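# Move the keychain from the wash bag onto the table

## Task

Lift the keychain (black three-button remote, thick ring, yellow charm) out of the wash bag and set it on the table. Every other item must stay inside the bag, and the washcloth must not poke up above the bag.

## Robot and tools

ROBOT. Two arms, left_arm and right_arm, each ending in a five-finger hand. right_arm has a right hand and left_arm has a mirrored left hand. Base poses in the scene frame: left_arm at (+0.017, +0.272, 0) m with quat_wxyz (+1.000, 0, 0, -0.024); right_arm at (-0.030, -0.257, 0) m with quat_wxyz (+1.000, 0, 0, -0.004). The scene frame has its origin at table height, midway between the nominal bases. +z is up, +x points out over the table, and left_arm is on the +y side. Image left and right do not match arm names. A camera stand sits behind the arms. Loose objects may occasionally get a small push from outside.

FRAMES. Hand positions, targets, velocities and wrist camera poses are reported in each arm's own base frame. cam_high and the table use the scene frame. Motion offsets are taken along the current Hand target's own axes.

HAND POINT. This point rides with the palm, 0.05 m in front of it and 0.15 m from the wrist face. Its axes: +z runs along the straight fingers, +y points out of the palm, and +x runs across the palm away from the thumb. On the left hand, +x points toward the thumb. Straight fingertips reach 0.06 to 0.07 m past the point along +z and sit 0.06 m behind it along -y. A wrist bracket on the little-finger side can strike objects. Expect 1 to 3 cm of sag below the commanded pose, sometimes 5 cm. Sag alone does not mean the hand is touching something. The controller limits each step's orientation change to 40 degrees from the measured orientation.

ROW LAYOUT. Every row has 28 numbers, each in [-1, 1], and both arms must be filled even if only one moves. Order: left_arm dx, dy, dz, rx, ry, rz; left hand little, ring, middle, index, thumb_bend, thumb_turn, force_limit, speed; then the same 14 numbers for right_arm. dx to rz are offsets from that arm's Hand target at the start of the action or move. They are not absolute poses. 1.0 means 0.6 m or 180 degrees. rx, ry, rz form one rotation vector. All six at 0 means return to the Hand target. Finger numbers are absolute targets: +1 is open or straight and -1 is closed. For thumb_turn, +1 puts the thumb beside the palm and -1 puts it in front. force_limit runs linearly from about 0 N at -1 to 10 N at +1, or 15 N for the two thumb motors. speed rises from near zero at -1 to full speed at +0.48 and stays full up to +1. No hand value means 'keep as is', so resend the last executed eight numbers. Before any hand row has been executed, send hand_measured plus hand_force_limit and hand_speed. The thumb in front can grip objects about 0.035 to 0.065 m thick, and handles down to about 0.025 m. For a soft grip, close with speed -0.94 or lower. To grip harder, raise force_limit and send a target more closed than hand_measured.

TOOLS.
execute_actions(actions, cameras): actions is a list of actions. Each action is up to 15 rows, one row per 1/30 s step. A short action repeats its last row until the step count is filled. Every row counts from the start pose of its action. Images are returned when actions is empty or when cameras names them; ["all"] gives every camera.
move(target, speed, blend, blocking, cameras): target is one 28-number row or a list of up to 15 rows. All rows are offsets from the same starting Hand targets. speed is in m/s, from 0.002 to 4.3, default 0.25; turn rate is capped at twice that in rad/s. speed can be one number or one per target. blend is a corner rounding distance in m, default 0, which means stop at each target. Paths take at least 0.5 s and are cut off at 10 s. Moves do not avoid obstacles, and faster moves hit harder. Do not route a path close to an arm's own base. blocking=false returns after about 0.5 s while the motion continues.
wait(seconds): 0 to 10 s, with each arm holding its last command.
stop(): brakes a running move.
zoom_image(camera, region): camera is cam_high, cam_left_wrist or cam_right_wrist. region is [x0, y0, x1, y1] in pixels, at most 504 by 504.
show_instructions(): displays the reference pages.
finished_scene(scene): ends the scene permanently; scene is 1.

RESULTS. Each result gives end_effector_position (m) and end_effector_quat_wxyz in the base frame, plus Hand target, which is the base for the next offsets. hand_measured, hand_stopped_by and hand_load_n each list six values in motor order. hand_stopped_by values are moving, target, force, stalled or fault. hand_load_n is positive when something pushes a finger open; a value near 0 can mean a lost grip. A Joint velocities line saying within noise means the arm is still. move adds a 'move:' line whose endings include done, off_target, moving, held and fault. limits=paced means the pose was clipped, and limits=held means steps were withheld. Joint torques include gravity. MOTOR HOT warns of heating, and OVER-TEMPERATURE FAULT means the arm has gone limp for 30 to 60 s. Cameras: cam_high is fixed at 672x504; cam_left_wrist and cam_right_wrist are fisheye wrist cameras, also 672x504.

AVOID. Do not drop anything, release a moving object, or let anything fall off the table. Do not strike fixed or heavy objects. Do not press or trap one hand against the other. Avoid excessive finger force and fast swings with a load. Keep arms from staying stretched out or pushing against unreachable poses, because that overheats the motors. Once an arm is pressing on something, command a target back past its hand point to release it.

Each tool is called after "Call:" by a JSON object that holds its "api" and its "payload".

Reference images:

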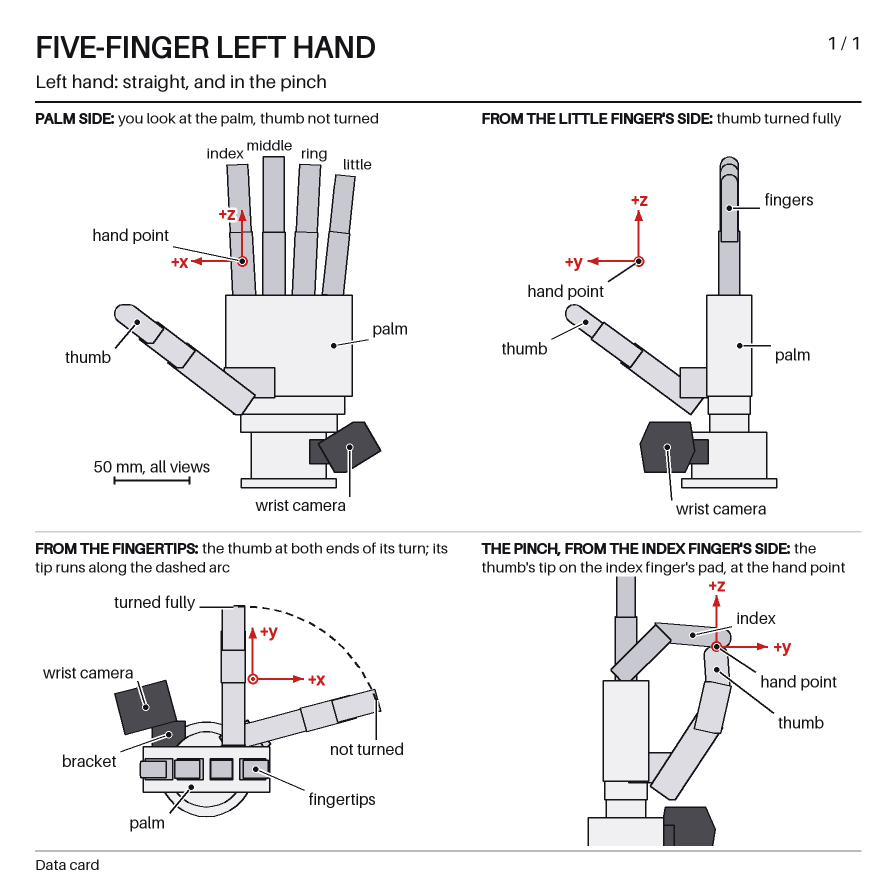

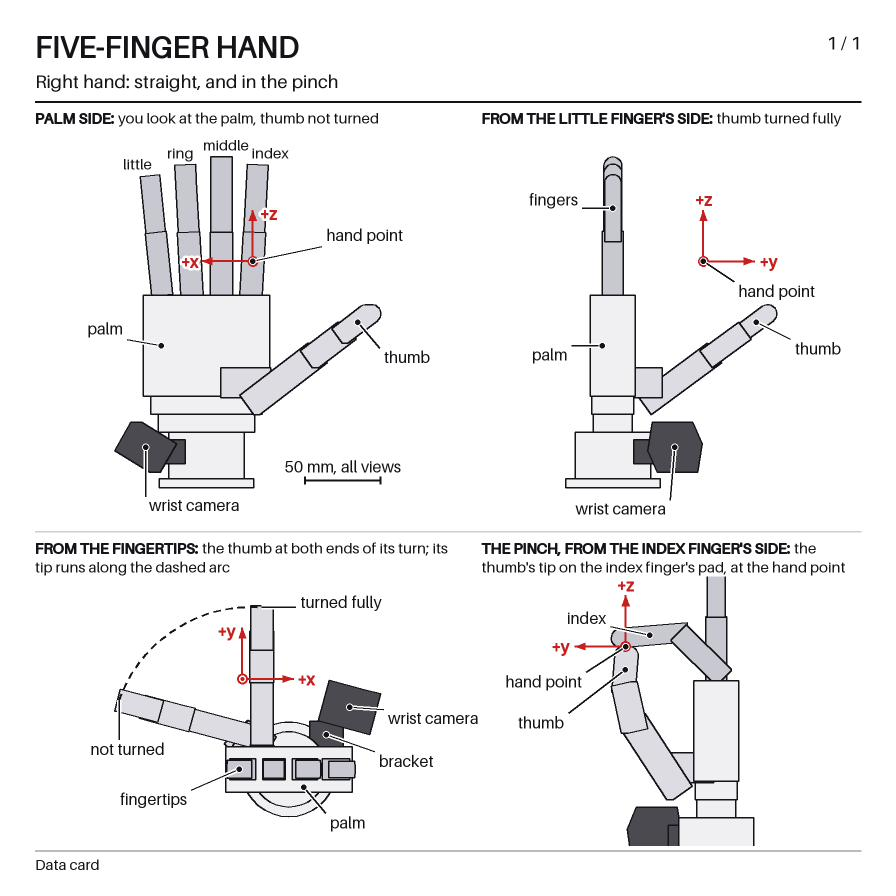

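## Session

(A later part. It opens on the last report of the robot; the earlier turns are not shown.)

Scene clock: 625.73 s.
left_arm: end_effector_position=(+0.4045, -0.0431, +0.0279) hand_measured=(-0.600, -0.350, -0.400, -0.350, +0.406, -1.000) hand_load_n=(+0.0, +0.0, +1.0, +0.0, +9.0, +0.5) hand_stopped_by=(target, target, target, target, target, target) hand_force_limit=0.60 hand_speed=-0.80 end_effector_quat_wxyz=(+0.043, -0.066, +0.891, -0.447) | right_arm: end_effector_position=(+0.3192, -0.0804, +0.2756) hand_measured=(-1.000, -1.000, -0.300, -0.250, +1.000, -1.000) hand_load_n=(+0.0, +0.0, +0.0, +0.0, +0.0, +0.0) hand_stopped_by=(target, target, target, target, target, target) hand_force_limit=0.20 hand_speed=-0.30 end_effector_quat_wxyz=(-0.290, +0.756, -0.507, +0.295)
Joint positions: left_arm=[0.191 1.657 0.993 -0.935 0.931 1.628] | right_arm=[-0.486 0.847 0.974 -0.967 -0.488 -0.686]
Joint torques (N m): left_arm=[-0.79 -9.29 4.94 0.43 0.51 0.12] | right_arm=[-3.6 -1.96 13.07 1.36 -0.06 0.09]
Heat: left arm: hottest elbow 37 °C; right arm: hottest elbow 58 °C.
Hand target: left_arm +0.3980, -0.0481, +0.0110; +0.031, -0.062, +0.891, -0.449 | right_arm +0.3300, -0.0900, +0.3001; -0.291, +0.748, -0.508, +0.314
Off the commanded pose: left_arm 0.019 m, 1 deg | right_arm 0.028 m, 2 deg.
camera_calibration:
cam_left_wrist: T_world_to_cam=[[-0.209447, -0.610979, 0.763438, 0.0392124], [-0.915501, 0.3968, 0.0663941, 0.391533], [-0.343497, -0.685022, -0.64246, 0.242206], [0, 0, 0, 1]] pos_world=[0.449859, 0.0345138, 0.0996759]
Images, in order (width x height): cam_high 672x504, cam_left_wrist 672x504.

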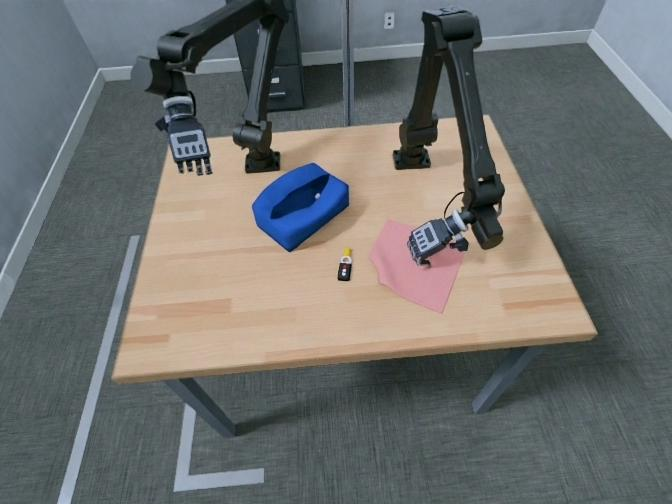

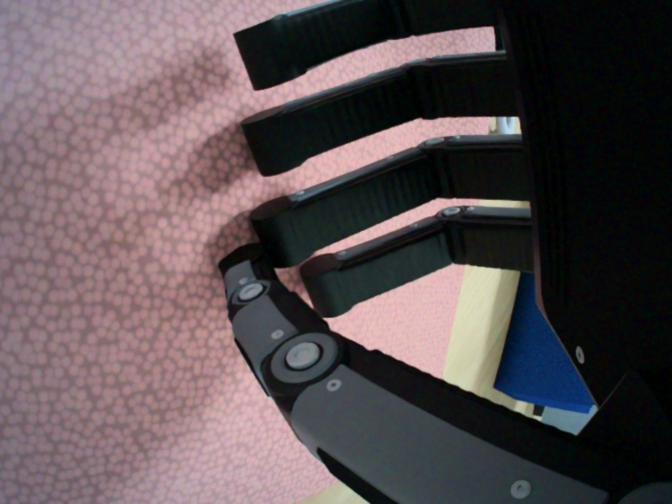

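Call:
{"api": "move", "payload": {"target": [-0.0185,0.0777,-0.1068,0,0,0,-0.6,-0.35,-0.4,-0.35,0.45,-1,0.6,-0.8,0,0,0,0,0,0,-1,-1,-0.3,-0.25,1,-1,0.2,-0.3], "speed": 0.08, "cameras": ["cam_left_wrist","cam_high"]}}

Call:
{"api": "zoom_image", "payload": {"camera": "cam_high", "region": [330, 180, 500, 330]}}

Scene clock: 630.90 s.
left_arm: end_effector_position=(+0.3903, +0.0144, +0.0275) hand_measured=(-0.600, -0.350, -0.400, -0.350, +0.448, -1.000) hand_load_n=(+0.0, +0.0, +0.0, +0.0, -7.5, +0.0) hand_stopped_by=(target, target, target, target, target, target) hand_force_limit=0.60 hand_speed=-0.80 end_effector_quat_wxyz=(+0.027, -0.074, +0.883, -0.462) | right_arm: end_effector_position=(+0.3192, -0.0804, +0.2756) hand_measured=(-1.000, -1.000, -0.300, -0.250, +1.000, -1.000) hand_load_n=(+0.0, +0.0, +0.0, +0.0, +0.0, +0.0) hand_stopped_by=(target, target, target, target, target, target) hand_force_limit=0.20 hand_speed=-0.30 end_effector_quat_wxyz=(-0.290, +0.756, -0.507, +0.295)
Joint positions: left_arm=[0.341 1.73 1.066 -1.185 0.935 1.886] | right_arm=[-0.486 0.847 0.974 -0.967 -0.488 -0.686]
Joint torques (N m): left_arm=[1.79 -7.06 8.21 -0.21 -0.64 0.42] | right_arm=[-3.08 -1.9 13.01 1.31 -0.04 0.09]
Heat: left arm: hottest elbow 37 °C; right arm: hottest elbow 58 °C.
Hand target: left_arm +0.3979, +0.0320, +0.0117; +0.031, -0.062, +0.891, -0.449 | right_arm +0.3300, -0.0900, +0.3001; -0.291, +0.748, -0.508, +0.314
Off the commanded pose: left_arm 0.025 m, 2 deg | right_arm 0.028 m, 2 deg.
move: off_target (left_arm, right_arm)
camera_calibration:
cam_left_wrist: T_world_to_cam=[[-0.18345, -0.581107, 0.792881, 0.060169], [-0.912627, 0.40042, 0.0823138, 0.354101], [-0.365318, -0.708504, -0.603791, 0.284333], [0, 0, 0, 1]] pos_world=[0.438072, 0.094627, 0.0948236]
Images, in order (width x height): cam_high 672x504, cam_left_wrist 672x504.

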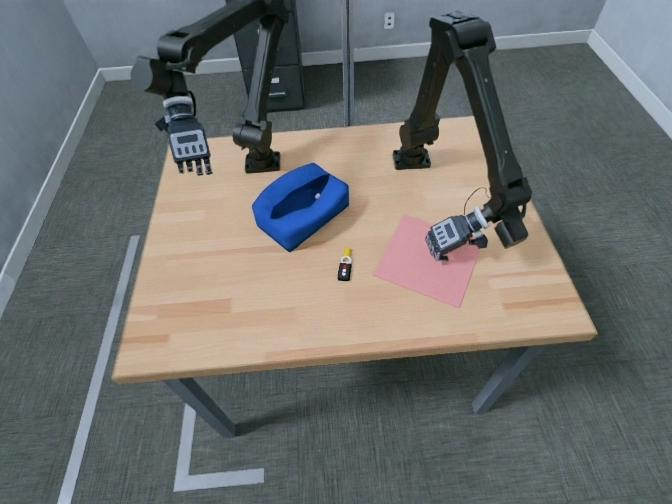

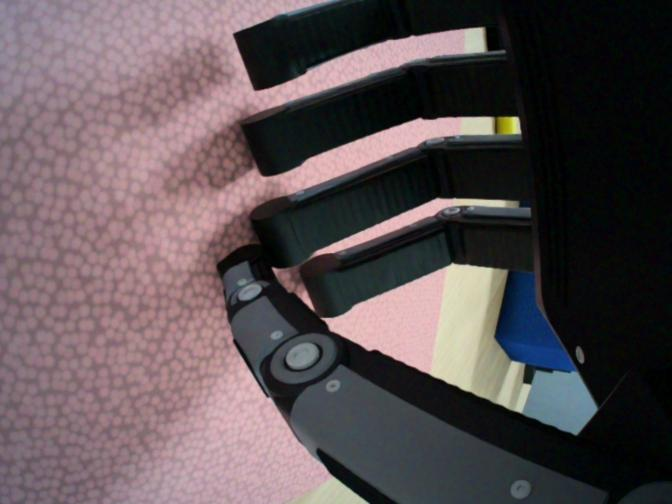

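Scaled by 2.965 from the camera's 672x504 image, which has a finer 960x720 frame.

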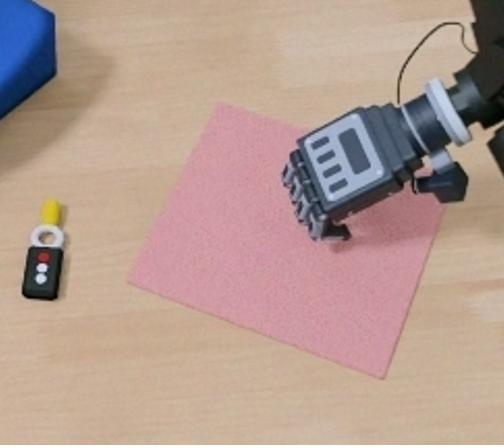

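Call:
{"api": "move", "payload": {"target": [0,-0.16,-0.12,0,0,0,-0.6,-0.1,-0.1,0.1,1,-1,0.6,-0.3,0,0,0,0,0,0,-1,-1,-0.3,-0.25,1,-1,0.2,-0.3], "speed": 0.12, "cameras": ["cam_left_wrist","cam_high"]}}

Call:
{"api": "zoom_image", "payload": {"camera": "cam_high", "region": [330, 180, 500, 330]}}

Scene clock: 639.30 s.
left_arm: end_effector_position=(+0.3859, +0.0269, +0.1192) hand_measured=(-0.600, -0.100, -0.100, +0.100, +1.000, -1.000) hand_load_n=(+0.0, +0.0, +0.5, -0.5, +0.0, +0.0) hand_stopped_by=(target, target, target, target, target, target) hand_force_limit=0.60 hand_speed=-0.30 end_effector_quat_wxyz=(+0.015, -0.077, +0.889, -0.452) | right_arm: end_effector_position=(+0.3192, -0.0804, +0.2756) hand_measured=(-1.000, -1.000, -0.300, -0.250, +1.000, -1.000) hand_load_n=(+0.0, +0.0, +0.0, +0.0, +0.0, +0.0) hand_stopped_by=(target, target, target, target, target, target) hand_force_limit=0.20 hand_speed=-0.30 end_effector_quat_wxyz=(-0.290, +0.756, -0.507, +0.295)
Joint positions: left_arm=[0.36 1.614 1.198 -1.469 0.9 1.912] | right_arm=[-0.486 0.847 0.974 -0.967 -0.488 -0.686]
Joint torques (N m): left_arm=[0.5 -11.34 10.58 -0.8 0.51 0.17] | right_arm=[-3.72 -1.96 13.09 1.07 -0.06 0.06]
Heat: left arm: hottest elbow 37 °C; right arm: hottest elbow 58 °C.
Hand target: left_arm +0.3978, +0.0327, +0.1316; +0.031, -0.062, +0.891, -0.449 | right_arm +0.3300, -0.0900, +0.3001; -0.291, +0.748, -0.508, +0.314
Off the commanded pose: left_arm 0.018 m, 2 deg | right_arm 0.028 m, 2 deg.
move: off_target (left_arm, right_arm)
camera_calibration:
cam_left_wrist: T_world_to_cam=[[-0.168088, -0.597445, 0.784095, -0.0103942], [-0.90769, 0.40406, 0.113292, 0.331916], [-0.384507, -0.692672, -0.610213, 0.35463], [0, 0, 0, 1]] pos_world=[0.435888, 0.105318, 0.186946]
Images, in order (width x height): cam_high 672x504, cam_left_wrist 672x504.

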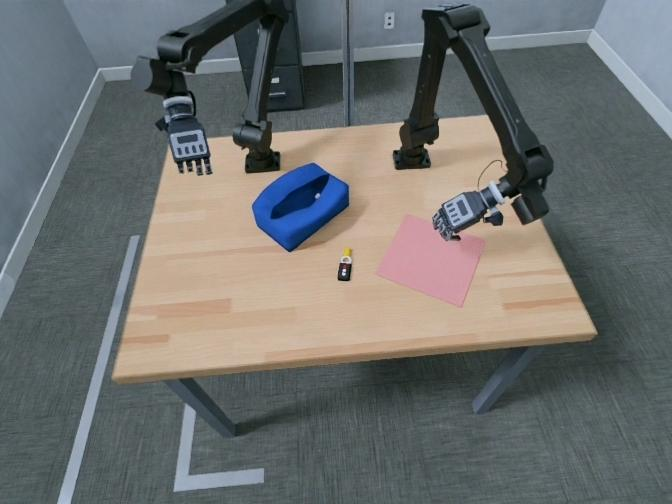

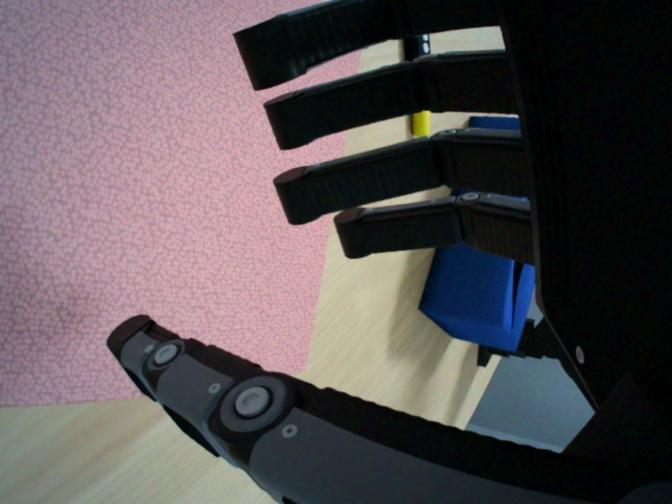

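Scaled by 2.965 from the camera's 672x504 image, which has a finer 960x720 frame.

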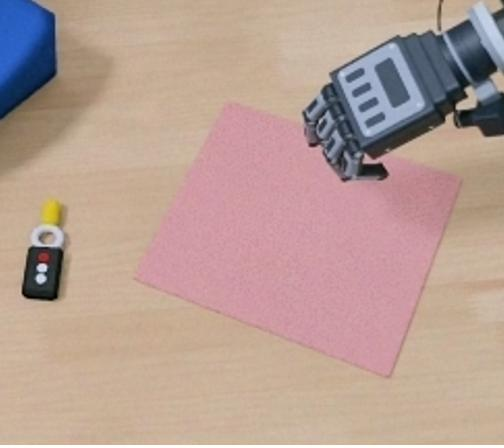

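Call:
{"api": "move", "payload": {"target": [[0.0307,0.0397,0.1768,0,0,0,-0.6,-0.2,-0.2,-0.1,1,-1,0.6,-0.3,0,0,0,0,0,0,-1,-1,-0.3,-0.25,1,-1,0.2,-0.3],[0.0307,0.0855,0.2102,0,0,0,-0.6,-0.2,-0.2,-0.1,1,-1,0.6,-0.3,0,0,0,0,0,0,-1,-1,-0.3,-0.25,1,-1,0.2,-0.3]], "speed": [0.12,0.04], "cameras": ["cam_left_wrist"]}}

Scene clock: 645.80 s.
left_arm: end_effector_position=(+0.3922, -0.0377, +0.0341) hand_measured=(-0.600, -0.200, -0.200, -0.100, +1.000, -1.000) hand_load_n=(+0.5, +0.0, +0.0, +0.0, +0.0, +2.5) hand_stopped_by=(target, target, target, target, target, target) hand_force_limit=0.60 hand_speed=-0.30 end_effector_quat_wxyz=(+0.039, -0.063, +0.891, -0.449) | right_arm: end_effector_position=(+0.3192, -0.0804, +0.2756) hand_measured=(-1.000, -1.000, -0.300, -0.250, +1.000, -1.000) hand_load_n=(+0.0, +0.5, +0.0, +0.0, +0.0, +0.0) hand_stopped_by=(target, target, target, target, target, target) hand_force_limit=0.20 hand_speed=-0.30 end_effector_quat_wxyz=(-0.290, +0.756, -0.507, +0.295)
Joint positions: left_arm=[0.21 1.635 0.982 -0.99 0.932 1.676] | right_arm=[-0.486 0.847 0.974 -0.967 -0.488 -0.686]
Joint torques (N m): left_arm=[-0.62 -7.18 5.22 1.09 0.48 0.12] | right_arm=[-3.66 -2.14 13.05 1.37 -0.05 0.05]
Heat: left arm: hottest elbow 37 °C; right arm: hottest elbow 59 °C.
Hand target: left_arm +0.3895, -0.0400, +0.0154; +0.031, -0.062, +0.891, -0.449 | right_arm +0.3300, -0.0900, +0.3001; -0.291, +0.748, -0.508, +0.314
Off the commanded pose: left_arm 0.019 m, 1 deg | right_arm 0.028 m, 2 deg.
move: off_target (left_arm, right_arm)
camera_calibration:
cam_left_wrist: T_world_to_cam=[[-0.211011, -0.605904, 0.767043, 0.0358648], [-0.911453, 0.40548, 0.0695592, 0.376356], [-0.353167, -0.684446, -0.637814, 0.249381], [0, 0, 0, 1]] pos_world=[0.438672, 0.0398138, 0.10537]
Images, in order (width x height): cam_left_wrist 672x504.

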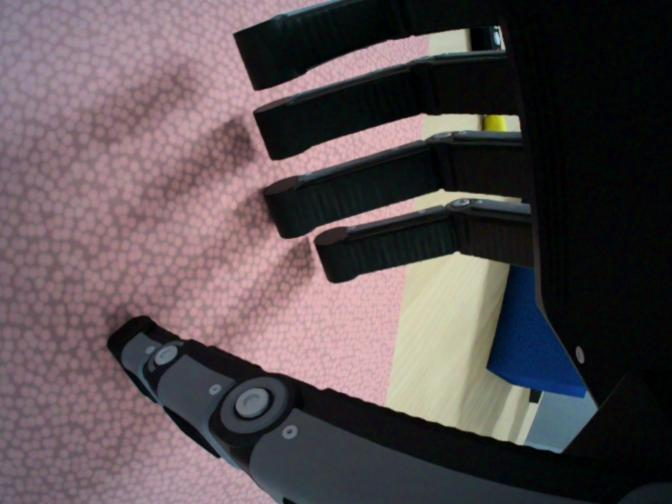

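Call:
{"api": "execute_actions", "payload": {"actions": [[[0,0.008,0.0058,0,0,0,-0.6,-0.22,-0.22,-0.12,0.8,-1,0.7,-0.82,0,0,0,0,0,0,-1,-1,-0.3,-0.25,1,-1,0.2,-0.3]],[[0,0.008,0.0058,0,0,0,-0.6,-0.28,-0.28,-0.18,0.6,-1,0.7,-0.82,0,0,0,0,0,0,-1,-1,-0.3,-0.25,1,-1,0.2,-0.3]],[[0,0.008,0.0058,0,0,0,-0.6,-0.33,-0.35,-0.25,0.4,-1,0.7,-0.82,0,0,0,0,0,0,-1,-1,-0.3,-0.25,1,-1,0.2,-0.3]]], "cameras": ["cam_left_wrist"]}}

Scene clock: 649.43 s.
left_arm: end_effector_position=(+0.3997, -0.0313, +0.0254) hand_measured=(-0.600, -0.330, -0.350, -0.250, +0.400, -1.000) hand_load_n=(+0.0, +0.0, +0.0, +0.0, +1.5, +0.0) hand_stopped_by=(target, target, target, target, target, target) hand_force_limit=0.70 hand_speed=-0.82 end_effector_quat_wxyz=(+0.053, -0.064, +0.892, -0.445) | right_arm: end_effector_position=(+0.3192, -0.0804, +0.2756) hand_measured=(-1.000, -1.000, -0.300, -0.250, +1.000, -1.000) hand_load_n=(+0.0, +0.0, +0.0, +0.0, +0.0, +0.0) hand_stopped_by=(target, target, target, target, target, target) hand_force_limit=0.20 hand_speed=-0.30 end_effector_quat_wxyz=(-0.290, +0.756, -0.507, +0.295)
Joint positions: left_arm=[0.222 1.648 0.975 -0.938 0.929 1.668] | right_arm=[-0.486 0.847 0.974 -0.967 -0.488 -0.686]
Joint torques (N m): left_arm=[-1.85 -7.24 4.25 0.98 0.59 0.17] | right_arm=[-3.31 -1.67 13.01 1.31 -0.03 0.07]
Heat: left arm: hottest elbow 37 °C; right arm: hottest elbow 59 °C.
Hand target: left_arm +0.3894, -0.0398, -0.0025; +0.031, -0.063, +0.891, -0.449 | right_arm +0.3300, -0.0900, +0.3001; -0.291, +0.748, -0.508, +0.314
Off the commanded pose: left_arm 0.031 m, 3 deg | right_arm 0.028 m, 2 deg.
camera_calibration:
cam_left_wrist: T_world_to_cam=[[-0.220414, -0.615987, 0.756292, 0.0515827], [-0.919103, 0.390779, 0.0504195, 0.384265], [-0.326601, -0.683997, -0.652288, 0.240646], [0, 0, 0, 1]] pos_world=[0.443144, 0.0462129, 0.0985847]
Images, in order (width x height): cam_left_wrist 672x504.

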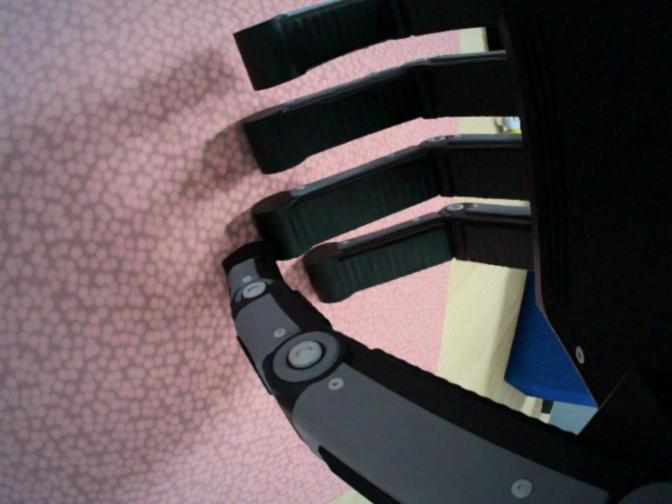

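Call:
{"api": "zoom_image", "payload": {"camera": "cam_left_wrist", "region": [130, 130, 400, 400]}}

Scaled by 1.867 from the camera's 672x504 image, which has a finer 960x720 frame.

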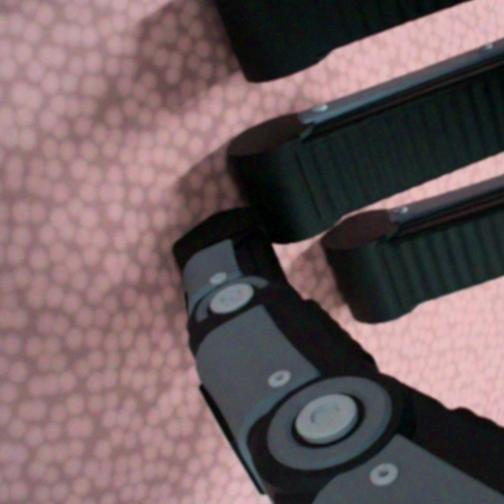

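Call:
{"api": "execute_actions", "payload": {"actions": [], "cameras": ["cam_high"]}}

Call:
{"api": "zoom_image", "payload": {"camera": "cam_high", "region": [330, 180, 500, 330]}}

Scene clock: 650.20 s.
left_arm: end_effector_position=(+0.3997, -0.0313, +0.0254) hand_measured=(-0.600, -0.330, -0.350, -0.250, +0.400, -1.000) hand_load_n=(+0.5, +0.0, +0.0, +0.0, +1.5, +0.0) hand_stopped_by=(target, target, target, target, target, target) hand_force_limit=0.70 hand_speed=-0.82 end_effector_quat_wxyz=(+0.053, -0.064, +0.892, -0.445) | right_arm: end_effector_position=(+0.3192, -0.0804, +0.2756) hand_measured=(-1.000, -1.000, -0.300, -0.250, +1.000, -1.000) hand_load_n=(+0.0, +0.0, +0.0, +0.0, +0.0, +0.0) hand_stopped_by=(target, target, target, target, target, target) hand_force_limit=0.20 hand_speed=-0.30 end_effector_quat_wxyz=(-0.290, +0.756, -0.507, +0.295)
Joint positions: left_arm=[0.222 1.648 0.975 -0.938 0.929 1.668] | right_arm=[-0.486 0.847 0.974 -0.967 -0.488 -0.686]
Joint velocities: within noise
Joint torques (N m): left_arm=[-1.03 -7.47 4.14 0.8 0.6 0.17] | right_arm=[-3.37 -1.55 12.98 1.28 -0.07 0.08]
Heat: left arm: hottest elbow 37 °C; right arm: hottest elbow 59 °C.
Hand target: left_arm +0.3894, -0.0398, -0.0025; +0.031, -0.063, +0.891, -0.449 | right_arm +0.3300, -0.0900, +0.3001; -0.291, +0.748, -0.508, +0.314
Off the commanded pose: left_arm 0.031 m, 3 deg | right_arm 0.028 m, 2 deg.
Images, in order (width x height): cam_high 672x504.

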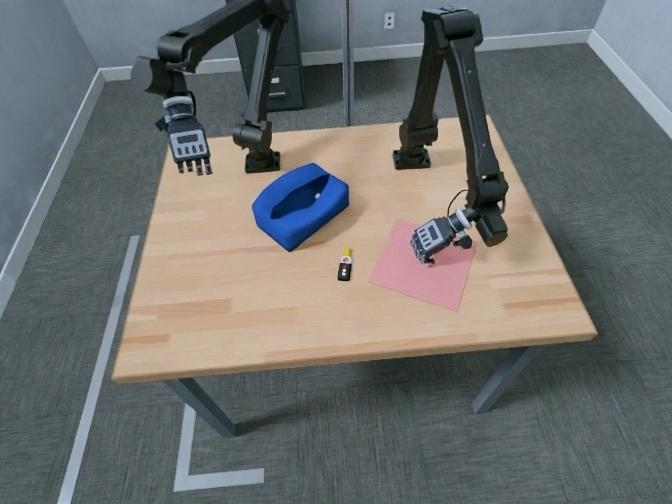

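Scaled by 2.965 from the camera's 672x504 image, which has a finer 960x720 frame.

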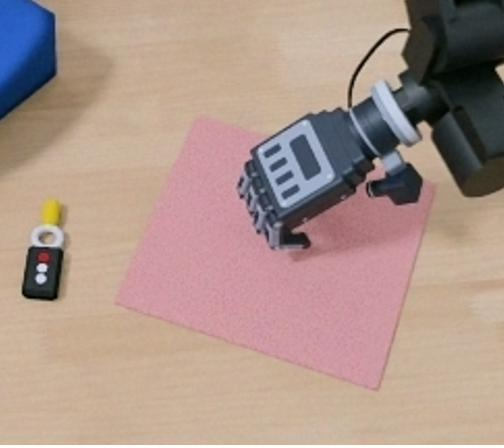

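Call:
{"api": "move", "payload": {"target": [[0,-0.0809,-0.0588,0,0,0,-0.6,-0.15,-0.15,0,1,-1,0.6,-0.2,0,0,0,0,0,0,-1,-1,-0.3,-0.25,1,-1,0.2,-0.3],[0.0995,-0.1755,0.0643,0,0.1483,0.1078,-0.6,-0.15,-0.15,0,1,-1,0.6,-0.2,0,0,0,0,0,0,-1,-1,-0.3,-0.25,1,-1,0.2,-0.3]], "speed": [0.12,0.15], "cameras": ["cam_left_wrist","cam_high"]}}

Call:
{"api": "zoom_image", "payload": {"camera": "cam_high", "region": [330, 180, 500, 330]}}

Scene clock: 658.43 s.
left_arm: end_effector_position=(+0.3316, -0.1378, +0.0555) hand_measured=(-0.600, -0.150, -0.150, +0.000, +1.000, -1.000) hand_load_n=(+0.0, +0.0, +0.0, +0.0, +0.0, +0.0) hand_stopped_by=(target, target, target, target, target, target) hand_force_limit=0.60 hand_speed=-0.20 end_effector_quat_wxyz=(-0.104, +0.179, +0.875, -0.439) | right_arm: end_effector_position=(+0.3192, -0.0804, +0.2756) hand_measured=(-1.000, -1.000, -0.300, -0.250, +1.000, -1.000) hand_load_n=(+0.0, +0.0, +0.0, +0.0, +0.0, +0.0) hand_stopped_by=(target, target, target, target, target, target) hand_force_limit=0.20 hand_speed=-0.30 end_effector_quat_wxyz=(-0.290, +0.756, -0.507, +0.295)
Joint positions: left_arm=[-0.1 1.674 1.079 -1.395 0.863 2.07] | right_arm=[-0.486 0.847 0.974 -0.967 -0.488 -0.686]
Joint torques (N m): left_arm=[-0.32 -9.7 9.37 -1.14 0.39 0.22] | right_arm=[-3.55 -1.61 13.03 1.36 -0.03 0.06]
Heat: left arm: hottest elbow 37 °C; right arm: hottest elbow 59 °C.
Hand target: left_arm +0.3433, -0.1409, +0.0593; -0.100, +0.192, +0.872, -0.440 | right_arm +0.3300, -0.0900, +0.3001; -0.291, +0.748, -0.508, +0.314
Off the commanded pose: left_arm 0.013 m, 2 deg | right_arm 0.028 m, 2 deg.
move: off_target (left_arm, right_arm)
camera_calibration:
cam_left_wrist: T_world_to_cam=[[-0.475131, -0.41039, 0.778351, 0.0598512], [-0.550373, 0.828785, 0.101016, 0.29708], [-0.686542, -0.380388, -0.619649, 0.32462], [0, 0, 0, 1]] pos_world=[0.414807, -0.0981716, 0.124555]
Images, in order (width x height): cam_high 672x504, cam_left_wrist 672x504.

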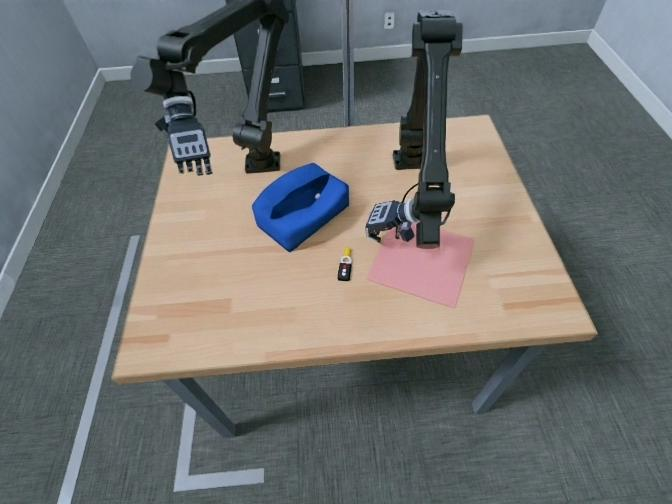

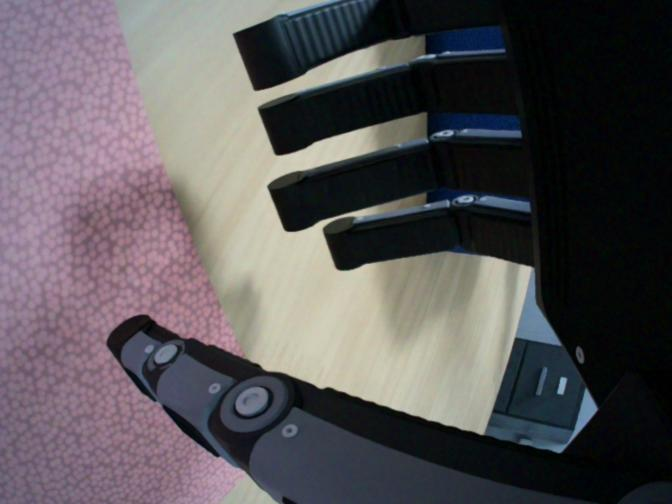

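Scaled by 2.965 from the camera's 672x504 image, which has a finer 960x720 frame.

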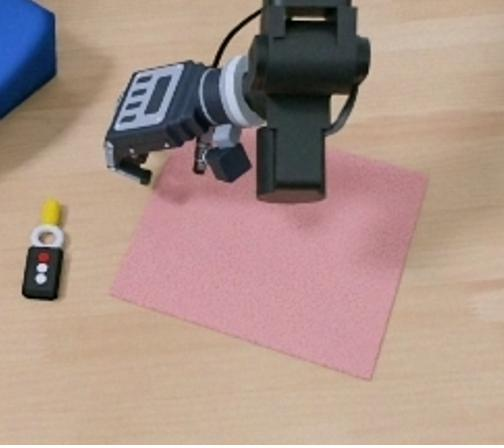

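Call:
{"api": "move", "payload": {"target": [0.0107,0.0677,0.0352,0,0,0,-0.6,-0.15,-0.15,0,1,-1,0.6,-0.2,0,0,0,0,0,0,-1,-1,-0.3,-0.25,1,-1,0.2,-0.3], "speed": 0.05, "cameras": ["cam_left_wrist"]}}

Scene clock: 661.83 s.
left_arm: end_effector_position=(+0.3414, -0.1366, +0.0324) hand_measured=(-0.600, -0.150, -0.150, +0.000, +1.000, -1.000) hand_load_n=(+0.0, -0.5, +0.0, +0.0, -1.0, +0.5) hand_stopped_by=(target, target, target, target, target, target) hand_force_limit=0.60 hand_speed=-0.20 end_effector_quat_wxyz=(-0.097, +0.184, +0.876, -0.434) | right_arm: end_effector_position=(+0.3192, -0.0804, +0.2756) hand_measured=(-1.000, -1.000, -0.300, -0.250, +1.000, -1.000) hand_load_n=(+0.0, +0.0, +0.0, +0.0, +0.0, -0.5) hand_stopped_by=(target, target, target, target, target, target) hand_force_limit=0.20 hand_speed=-0.30 end_effector_quat_wxyz=(-0.290, +0.756, -0.507, +0.295)
Joint positions: left_arm=[-0.098 1.72 1.075 -1.329 0.854 2.073] | right_arm=[-0.486 0.847 0.974 -0.967 -0.488 -0.686]
Joint torques (N m): left_arm=[0.97 -8.47 4.56 0.35 0.32 0.23] | right_arm=[-3.43 -1.85 12.98 1.24 -0.03 0.04]
Heat: left arm: hottest elbow 37 °C; right arm: hottest elbow 59 °C.
Hand target: left_arm +0.3405, -0.1316, +0.0141; -0.099, +0.192, +0.872, -0.440 | right_arm +0.3300, -0.0900, +0.3001; -0.291, +0.748, -0.508, +0.314
Off the commanded pose: left_arm 0.019 m, 1 deg | right_arm 0.028 m, 2 deg.
joint sent to its limit (left arm) — joint 6 (wrist roll), upper limit. The joint targets still meet the commanded pose.
move: off_target (left_arm, right_arm)
camera_calibration:
cam_left_wrist: T_world_to_cam=[[-0.492028, -0.412806, 0.766485, 0.0887957], [-0.548962, 0.830447, 0.0948604, 0.303696], [-0.675684, -0.374097, -0.635218, 0.315082], [0, 0, 0, 1]] pos_world=[0.423304, -0.0976769, 0.103276]
Images, in order (width x height): cam_left_wrist 672x504.

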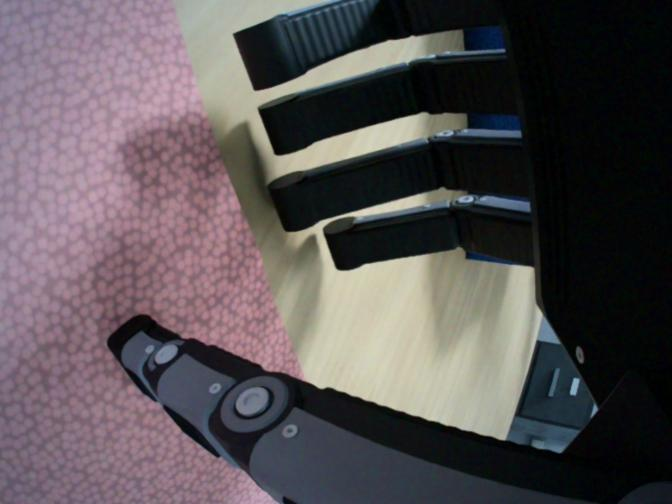

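Call:
{"api": "execute_actions", "payload": {"actions": [[[0,0.004,0.003,0,0,0,-0.6,-0.15,-0.15,0,0.8,-1,0.7,-0.8,0,0,0,0,0,0,-1,-1,-0.3,-0.25,1,-1,0.2,-0.3]],[[0,0.004,0.003,0,0,0,-0.6,-0.15,-0.15,0,0.6,-1,0.7,-0.8,0,0,0,0,0,0,-1,-1,-0.3,-0.25,1,-1,0.2,-0.3]]], "cameras": ["cam_left_wrist"]}}

Scene clock: 664.40 s.
left_arm: end_effector_position=(+0.3469, -0.1294, +0.0292) hand_measured=(-0.600, -0.150, -0.150, +0.000, +0.602, -1.000) hand_load_n=(+0.0, +0.0, -0.5, +0.0, +1.5, +0.5) hand_stopped_by=(target, target, target, target, target, target) hand_force_limit=0.70 hand_speed=-0.80 end_effector_quat_wxyz=(-0.086, +0.180, +0.879, -0.432) | right_arm: end_effector_position=(+0.3192, -0.0804, +0.2756) hand_measured=(-1.000, -1.000, -0.300, -0.250, +1.000, -1.000) hand_load_n=(+0.0, +0.0, -0.5, +0.0, +0.0, +0.0) hand_stopped_by=(target, target, target, target, target, target) hand_force_limit=0.20 hand_speed=-0.30 end_effector_quat_wxyz=(-0.290, +0.756, -0.507, +0.295)
Joint positions: left_arm=[-0.079 1.72 1.071 -1.309 0.849 2.073] | right_arm=[-0.486 0.847 0.974 -0.967 -0.488 -0.686]
Joint torques (N m): left_arm=[-1.44 -8.41 4.38 0.32 0.44 0.16] | right_arm=[-3.19 -1.85 12.97 1.21 -0.05 0.07]
Heat: left arm: hottest elbow 37 °C; right arm: hottest elbow 59 °C.
Hand target: left_arm +0.3404, -0.1316, +0.0082; -0.099, +0.192, +0.872, -0.440 | right_arm +0.3300, -0.0900, +0.3001; -0.291, +0.748, -0.508, +0.314
Off the commanded pose: left_arm 0.022 m, 2 deg | right_arm 0.028 m, 2 deg.
joint sent to its limit (left arm) — joint 6 (wrist roll), upper limit. The joint targets still meet the commanded pose.
camera_calibration:
cam_left_wrist: T_world_to_cam=[[-0.497315, -0.423524, 0.757169, 0.0976], [-0.564776, 0.820537, 0.088019, 0.305486], [-0.658563, -0.383858, -0.647262, 0.312517], [0, 0, 0, 1]] pos_world=[0.426881, -0.0893643, 0.101492]
Images, in order (width x height): cam_left_wrist 672x504.

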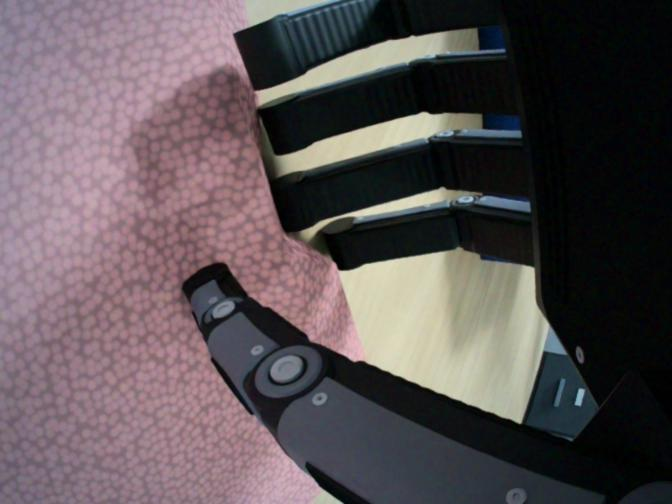

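Call:
{"api": "execute_actions", "payload": {"actions": [[[0,0.004,0.003,0,0,0,-0.6,-0.15,-0.15,0,0.4,-1,0.7,-0.8,0,0,0,0,0,0,-1,-1,-0.3,-0.25,1,-1,0.2,-0.3]],[[0,0.004,0.003,0,0,0,-0.6,-0.25,-0.25,-0.15,0.2,-1,0.7,-0.8,0,0,0,0,0,0,-1,-1,-0.3,-0.25,1,-1,0.2,-0.3]]], "cameras": ["cam_left_wrist"]}}

Scene clock: 666.37 s.
left_arm: end_effector_position=(+0.3459, -0.1316, +0.0245) hand_measured=(-0.600, -0.250, -0.250, -0.150, +0.306, -1.000) hand_load_n=(-0.5, +0.5, +2.5, +0.0, +12.0, +2.0) hand_stopped_by=(target, target, target, target, force, target) hand_force_limit=0.70 hand_speed=-0.80 end_effector_quat_wxyz=(-0.087, +0.178, +0.877, -0.437) | right_arm: end_effector_position=(+0.3192, -0.0804, +0.2756) hand_measured=(-1.000, -1.000, -0.300, -0.250, +1.000, -1.000) hand_load_n=(+0.0, +0.0, +0.0, +0.0, +0.0, +0.5) hand_stopped_by=(target, target, target, target, target, target) hand_force_limit=0.20 hand_speed=-0.30 end_effector_quat_wxyz=(-0.290, +0.756, -0.507, +0.295)
Joint positions: left_arm=[-0.08 1.73 1.065 -1.297 0.86 2.073] | right_arm=[-0.486 0.847 0.974 -0.967 -0.488 -0.686]
Joint torques (N m): left_arm=[-1.44 -8.06 4.7 0.4 0.08 0.22] | right_arm=[-3.19 -1.73 13.07 1.36 -0.07 0.05]
Heat: left arm: hottest elbow 37 °C; right arm: hottest elbow 59 °C.
Hand target: left_arm +0.3403, -0.1317, +0.0021; -0.100, +0.192, +0.872, -0.440 | right_arm +0.3300, -0.0900, +0.3001; -0.291, +0.748, -0.508, +0.314
Off the commanded pose: left_arm 0.023 m, 2 deg | right_arm 0.028 m, 2 deg.
joint sent to its limit (left arm) — joint 6 (wrist roll), upper limit. The joint targets still meet the commanded pose.
camera_calibration:
cam_left_wrist: T_world_to_cam=[[-0.49245, -0.417866, 0.763466, 0.0986286], [-0.567105, 0.81948, 0.082731, 0.307894], [-0.660216, -0.392224, -0.640527, 0.307327], [0, 0, 0, 1]] pos_world=[0.42608, -0.090558, 0.0960796]
Images, in order (width x height): cam_left_wrist 672x504.

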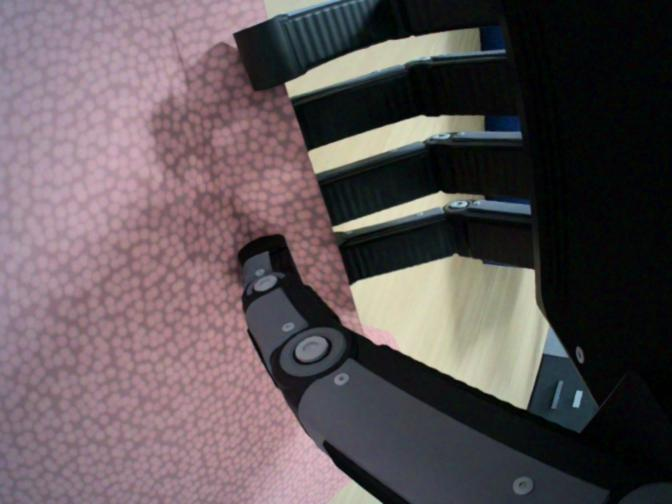

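Call:
{"api": "move", "payload": {"target": [0,-0.12,-0.0875,0,0,0,-0.6,-0.25,-0.25,-0.15,0.2,-1,0.7,-0.8,0,0,0,0,0,0,-1,-1,-0.3,-0.25,1,-1,0.2,-0.3], "speed": 0.06, "cameras": ["cam_left_wrist","cam_high"]}}

Scene clock: 669.17 s.
left_arm: end_effector_position=(+0.3293, -0.1286, +0.0791) hand_measured=(-0.600, -0.250, -0.250, -0.150, +0.306, -1.000) hand_load_n=(+0.0, +0.0, +6.5, +0.0, +10.0, +2.0) hand_stopped_by=(target, target, target, target, force, target) hand_force_limit=0.70 hand_speed=-0.80 end_effector_quat_wxyz=(-0.109, +0.174, +0.876, -0.436) | right_arm: end_effector_position=(+0.3192, -0.0804, +0.2756) hand_measured=(-1.000, -1.000, -0.300, -0.250, +1.000, -1.000) hand_load_n=(+0.0, +0.0, +0.0, +0.0, +0.0, +0.0) hand_stopped_by=(target, target, target, target, target, target) hand_force_limit=0.20 hand_speed=-0.30 end_effector_quat_wxyz=(-0.290, +0.756, -0.507, +0.295)
Joint positions: left_arm=[-0.08 1.64 1.105 -1.478 0.851 2.085] | right_arm=[-0.486 0.847 0.974 -0.967 -0.488 -0.686]
Joint torques (N m): left_arm=[-1.79 -11.05 9.72 -1.17 0.44 0.12] | right_arm=[-3.25 -1.67 13 1.24 -0.04 0.05]
Heat: left arm: hottest elbow 37 °C; right arm: hottest elbow 59 °C.
Hand target: left_arm +0.3404, -0.1323, +0.0912; -0.100, +0.192, +0.872, -0.440 | right_arm +0.3300, -0.0900, +0.3001; -0.291, +0.748, -0.508, +0.314
Off the commanded pose: left_arm 0.017 m, 2 deg | right_arm 0.028 m, 2 deg.
joint sent to its limit (left arm) — joint 6 (wrist roll), upper limit. The joint targets still meet the commanded pose.
move: off_target (left_arm, right_arm)
camera_calibration:
cam_left_wrist: T_world_to_cam=[[-0.464488, -0.419115, 0.780124, 0.0394268], [-0.553848, 0.824861, 0.113387, 0.285438], [-0.691016, -0.379403, -0.615264, 0.342254], [0, 0, 0, 1]] pos_world=[0.412906, -0.0890699, 0.147454]
Images, in order (width x height): cam_high 672x504, cam_left_wrist 672x504.

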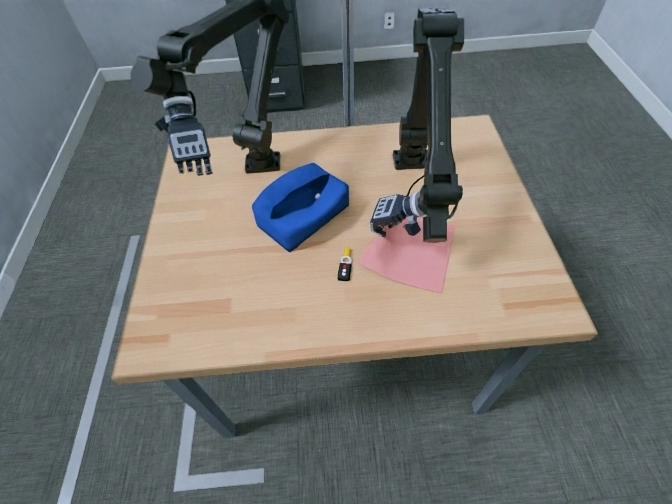

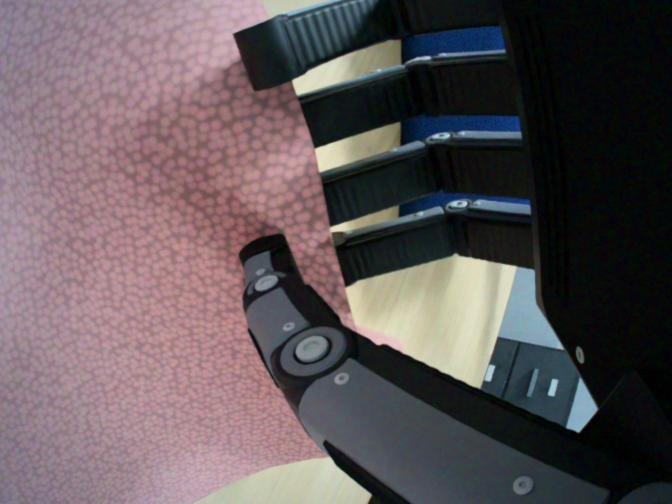

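Call:
{"api": "move", "payload": {"target": [0,-0.42,-0.305,0,0,0,-0.6,-0.25,-0.25,-0.15,0.2,-1,0.7,-0.8,0,0,0,0,0,0,-1,-1,-0.3,-0.25,1,-1,0.2,-0.3], "speed": 0.12, "cameras": ["cam_left_wrist","cam_high"]}}

Call:
{"api": "zoom_image", "payload": {"camera": "cam_high", "region": [230, 140, 380, 290]}}

Scene clock: 675.33 s.
left_arm: end_effector_position=(+0.3370, -0.1361, +0.3831) hand_measured=(-0.600, -0.250, -0.250, -0.150, +0.306, -1.000) hand_load_n=(+0.0, +0.0, +6.5, +0.0, +10.0, +2.0) hand_stopped_by=(target, target, target, target, force, target) hand_force_limit=0.70 hand_speed=-0.80 end_effector_quat_wxyz=(+0.087, +0.105, +0.899, -0.417) | right_arm: end_effector_position=(+0.3192, -0.0804, +0.2756) hand_measured=(-1.000, -1.000, -0.300, -0.250, +1.000, -1.000) hand_load_n=(+0.0, +0.5, +0.0, +0.0, +0.0, +0.0) hand_stopped_by=(target, target, target, target, target, target) hand_force_limit=0.20 hand_speed=-0.30 end_effector_quat_wxyz=(-0.290, +0.756, -0.507, +0.295)
Joint positions: left_arm=[-0.083 1.235 1.556 -1.687 0.862 1.627] | right_arm=[-0.486 0.847 0.974 -0.967 -0.488 -0.686]
Joint torques (N m): left_arm=[0.5 -8 12.36 0.08 0.82 -0.11] | right_arm=[-3.02 -1.96 12.92 1.28 -0.06 0.07]
Heat: left arm: hottest elbow 37 °C; right arm: hottest elbow 59 °C.
Hand target: left_arm +0.3408, -0.1350, +0.4025; -0.100, +0.192, +0.872, -0.440 | right_arm +0.3300, -0.0900, +0.3001; -0.291, +0.748, -0.508, +0.314
Off the commanded pose: left_arm 0.020 m, 24 deg | right_arm 0.028 m, 2 deg.
joint sent to its limit (left arm) — joint 4 (wrist pitch), lower limit. The joint targets are off in orientation, not in position.
move: off_target (left_arm, right_arm)
camera_calibration:
cam_left_wrist: T_world_to_cam=[[-0.529005, -0.568967, 0.629627, -0.138279], [-0.775601, 0.625249, -0.0866408, 0.385703], [-0.344378, -0.534173, -0.772051, 0.454051], [0, 0, 0, 1]] pos_world=[0.382366, -0.0772943, 0.471032]
Images, in order (width x height): cam_high 672x504, cam_left_wrist 672x504.

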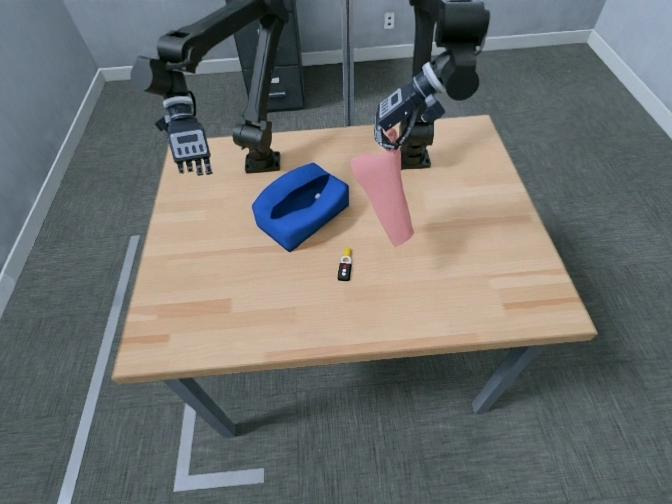

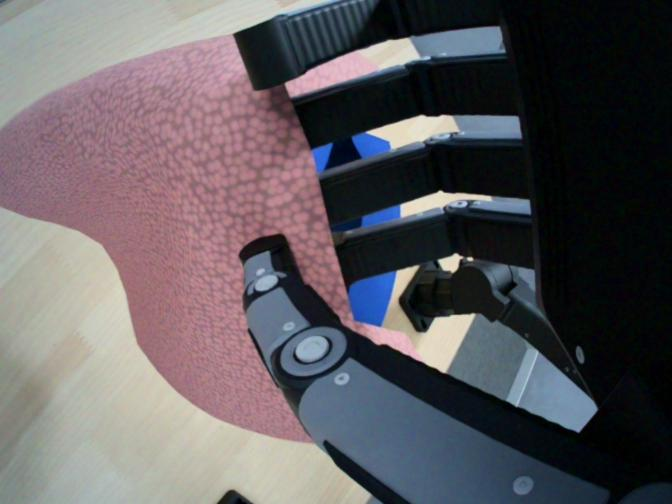

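Scaled by 3.360 from the camera's 672x504 image, which has a finer 960x720 frame.

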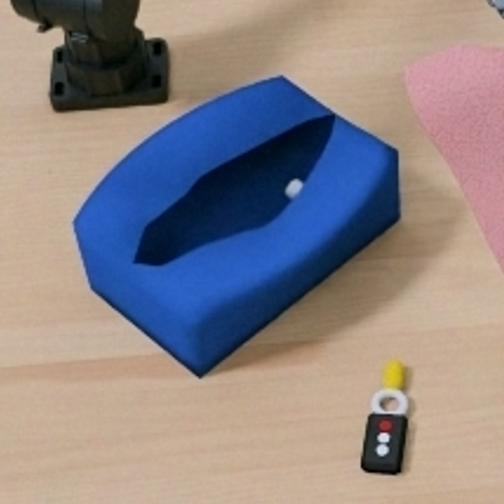

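Call:
{"api": "move", "payload": {"target": [0.0317,-0.3162,0.3287,0,0.0966,0.0702,-0.6,-0.25,-0.25,-0.15,0.2,-1,0.7,-0.8,0,0,0,0,0,0,-1,-1,-0.3,-0.25,1,-1,0.2,-0.3], "speed": 0.15, "cameras": ["cam_left_wrist","cam_high","cam_right_wrist"]}}

Scene clock: 684.43 s.
left_arm: end_effector_position=(+0.2078, -0.3677, +0.4225) hand_measured=(-0.600, -0.250, -0.250, -0.150, +0.306, -1.000) hand_load_n=(+0.0, +0.0, +6.5, +0.0, +10.0, +2.0) hand_stopped_by=(target, target, target, target, force, target) hand_force_limit=0.70 hand_speed=-0.80 end_effector_quat_wxyz=(-0.098, +0.304, +0.834, -0.450) | right_arm: end_effector_position=(+0.3192, -0.0804, +0.2756) hand_measured=(-1.000, -1.000, -0.300, -0.250, +1.000, -1.000) hand_load_n=(+0.0, +0.0, +0.0, +0.0, +0.0, +0.0) hand_stopped_by=(target, target, target, target, target, target) hand_force_limit=0.20 hand_speed=-0.30 end_effector_quat_wxyz=(-0.290, +0.756, -0.507, +0.295)
Joint positions: left_arm=[-0.757 1.41 1.793 -1.687 0.931 1.378] | right_arm=[-0.486 0.847 0.974 -0.967 -0.488 -0.686]
Joint torques (N m): left_arm=[-0.44 -8.23 12.44 0.08 0.86 -0.14] | right_arm=[-3.31 -1.67 13 1.2 -0.03 0.05]
Heat: left arm: hottest elbow 38 °C; right arm: hottest elbow 59 °C.
Hand target: left_arm +0.2091, -0.3731, +0.4382; -0.181, +0.351, +0.820, -0.414 | right_arm +0.3300, -0.0900, +0.3001; -0.291, +0.748, -0.508, +0.314
Off the commanded pose: left_arm 0.017 m, 12 deg | right_arm 0.028 m, 2 deg.
joint sent to its limit (left arm) — joint 4 (wrist pitch), lower limit. The joint targets are off in orientation, not in position.
move: off_target (left_arm, right_arm)
camera_calibration:
cam_left_wrist: T_world_to_cam=[[-0.63085, -0.220004, 0.744061, -0.262067], [-0.353989, 0.93495, -0.0236828, 0.433313], [-0.690449, -0.27833, -0.667692, 0.438114], [0, 0, 0, 1]] pos_world=[0.290559, -0.340841, 0.497781]
cam_right_wrist: T_world_to_cam=[[-0.517228, -0.560639, -0.646652, 0.296171], [-0.767216, 0.638573, 0.0600275, 0.281794], [0.379281, 0.52717, -0.76042, 0.249752], [0, 0, 0, 1]] pos_world=[0.274659, -0.145563, 0.364521]

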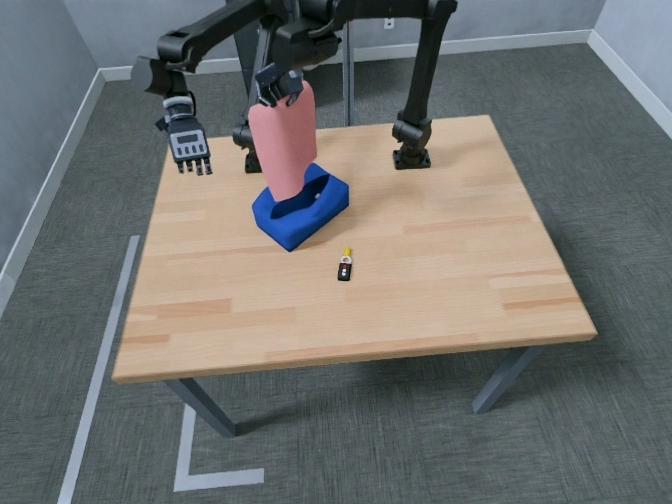

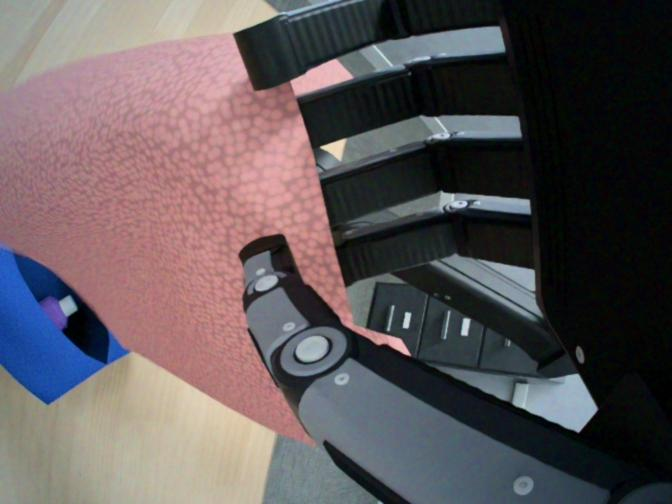

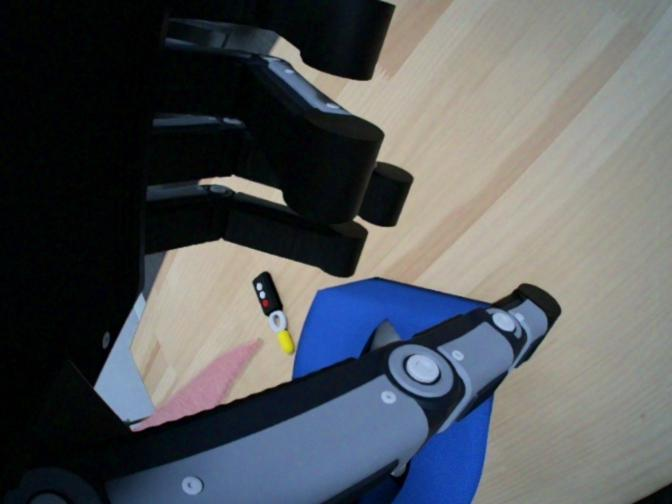

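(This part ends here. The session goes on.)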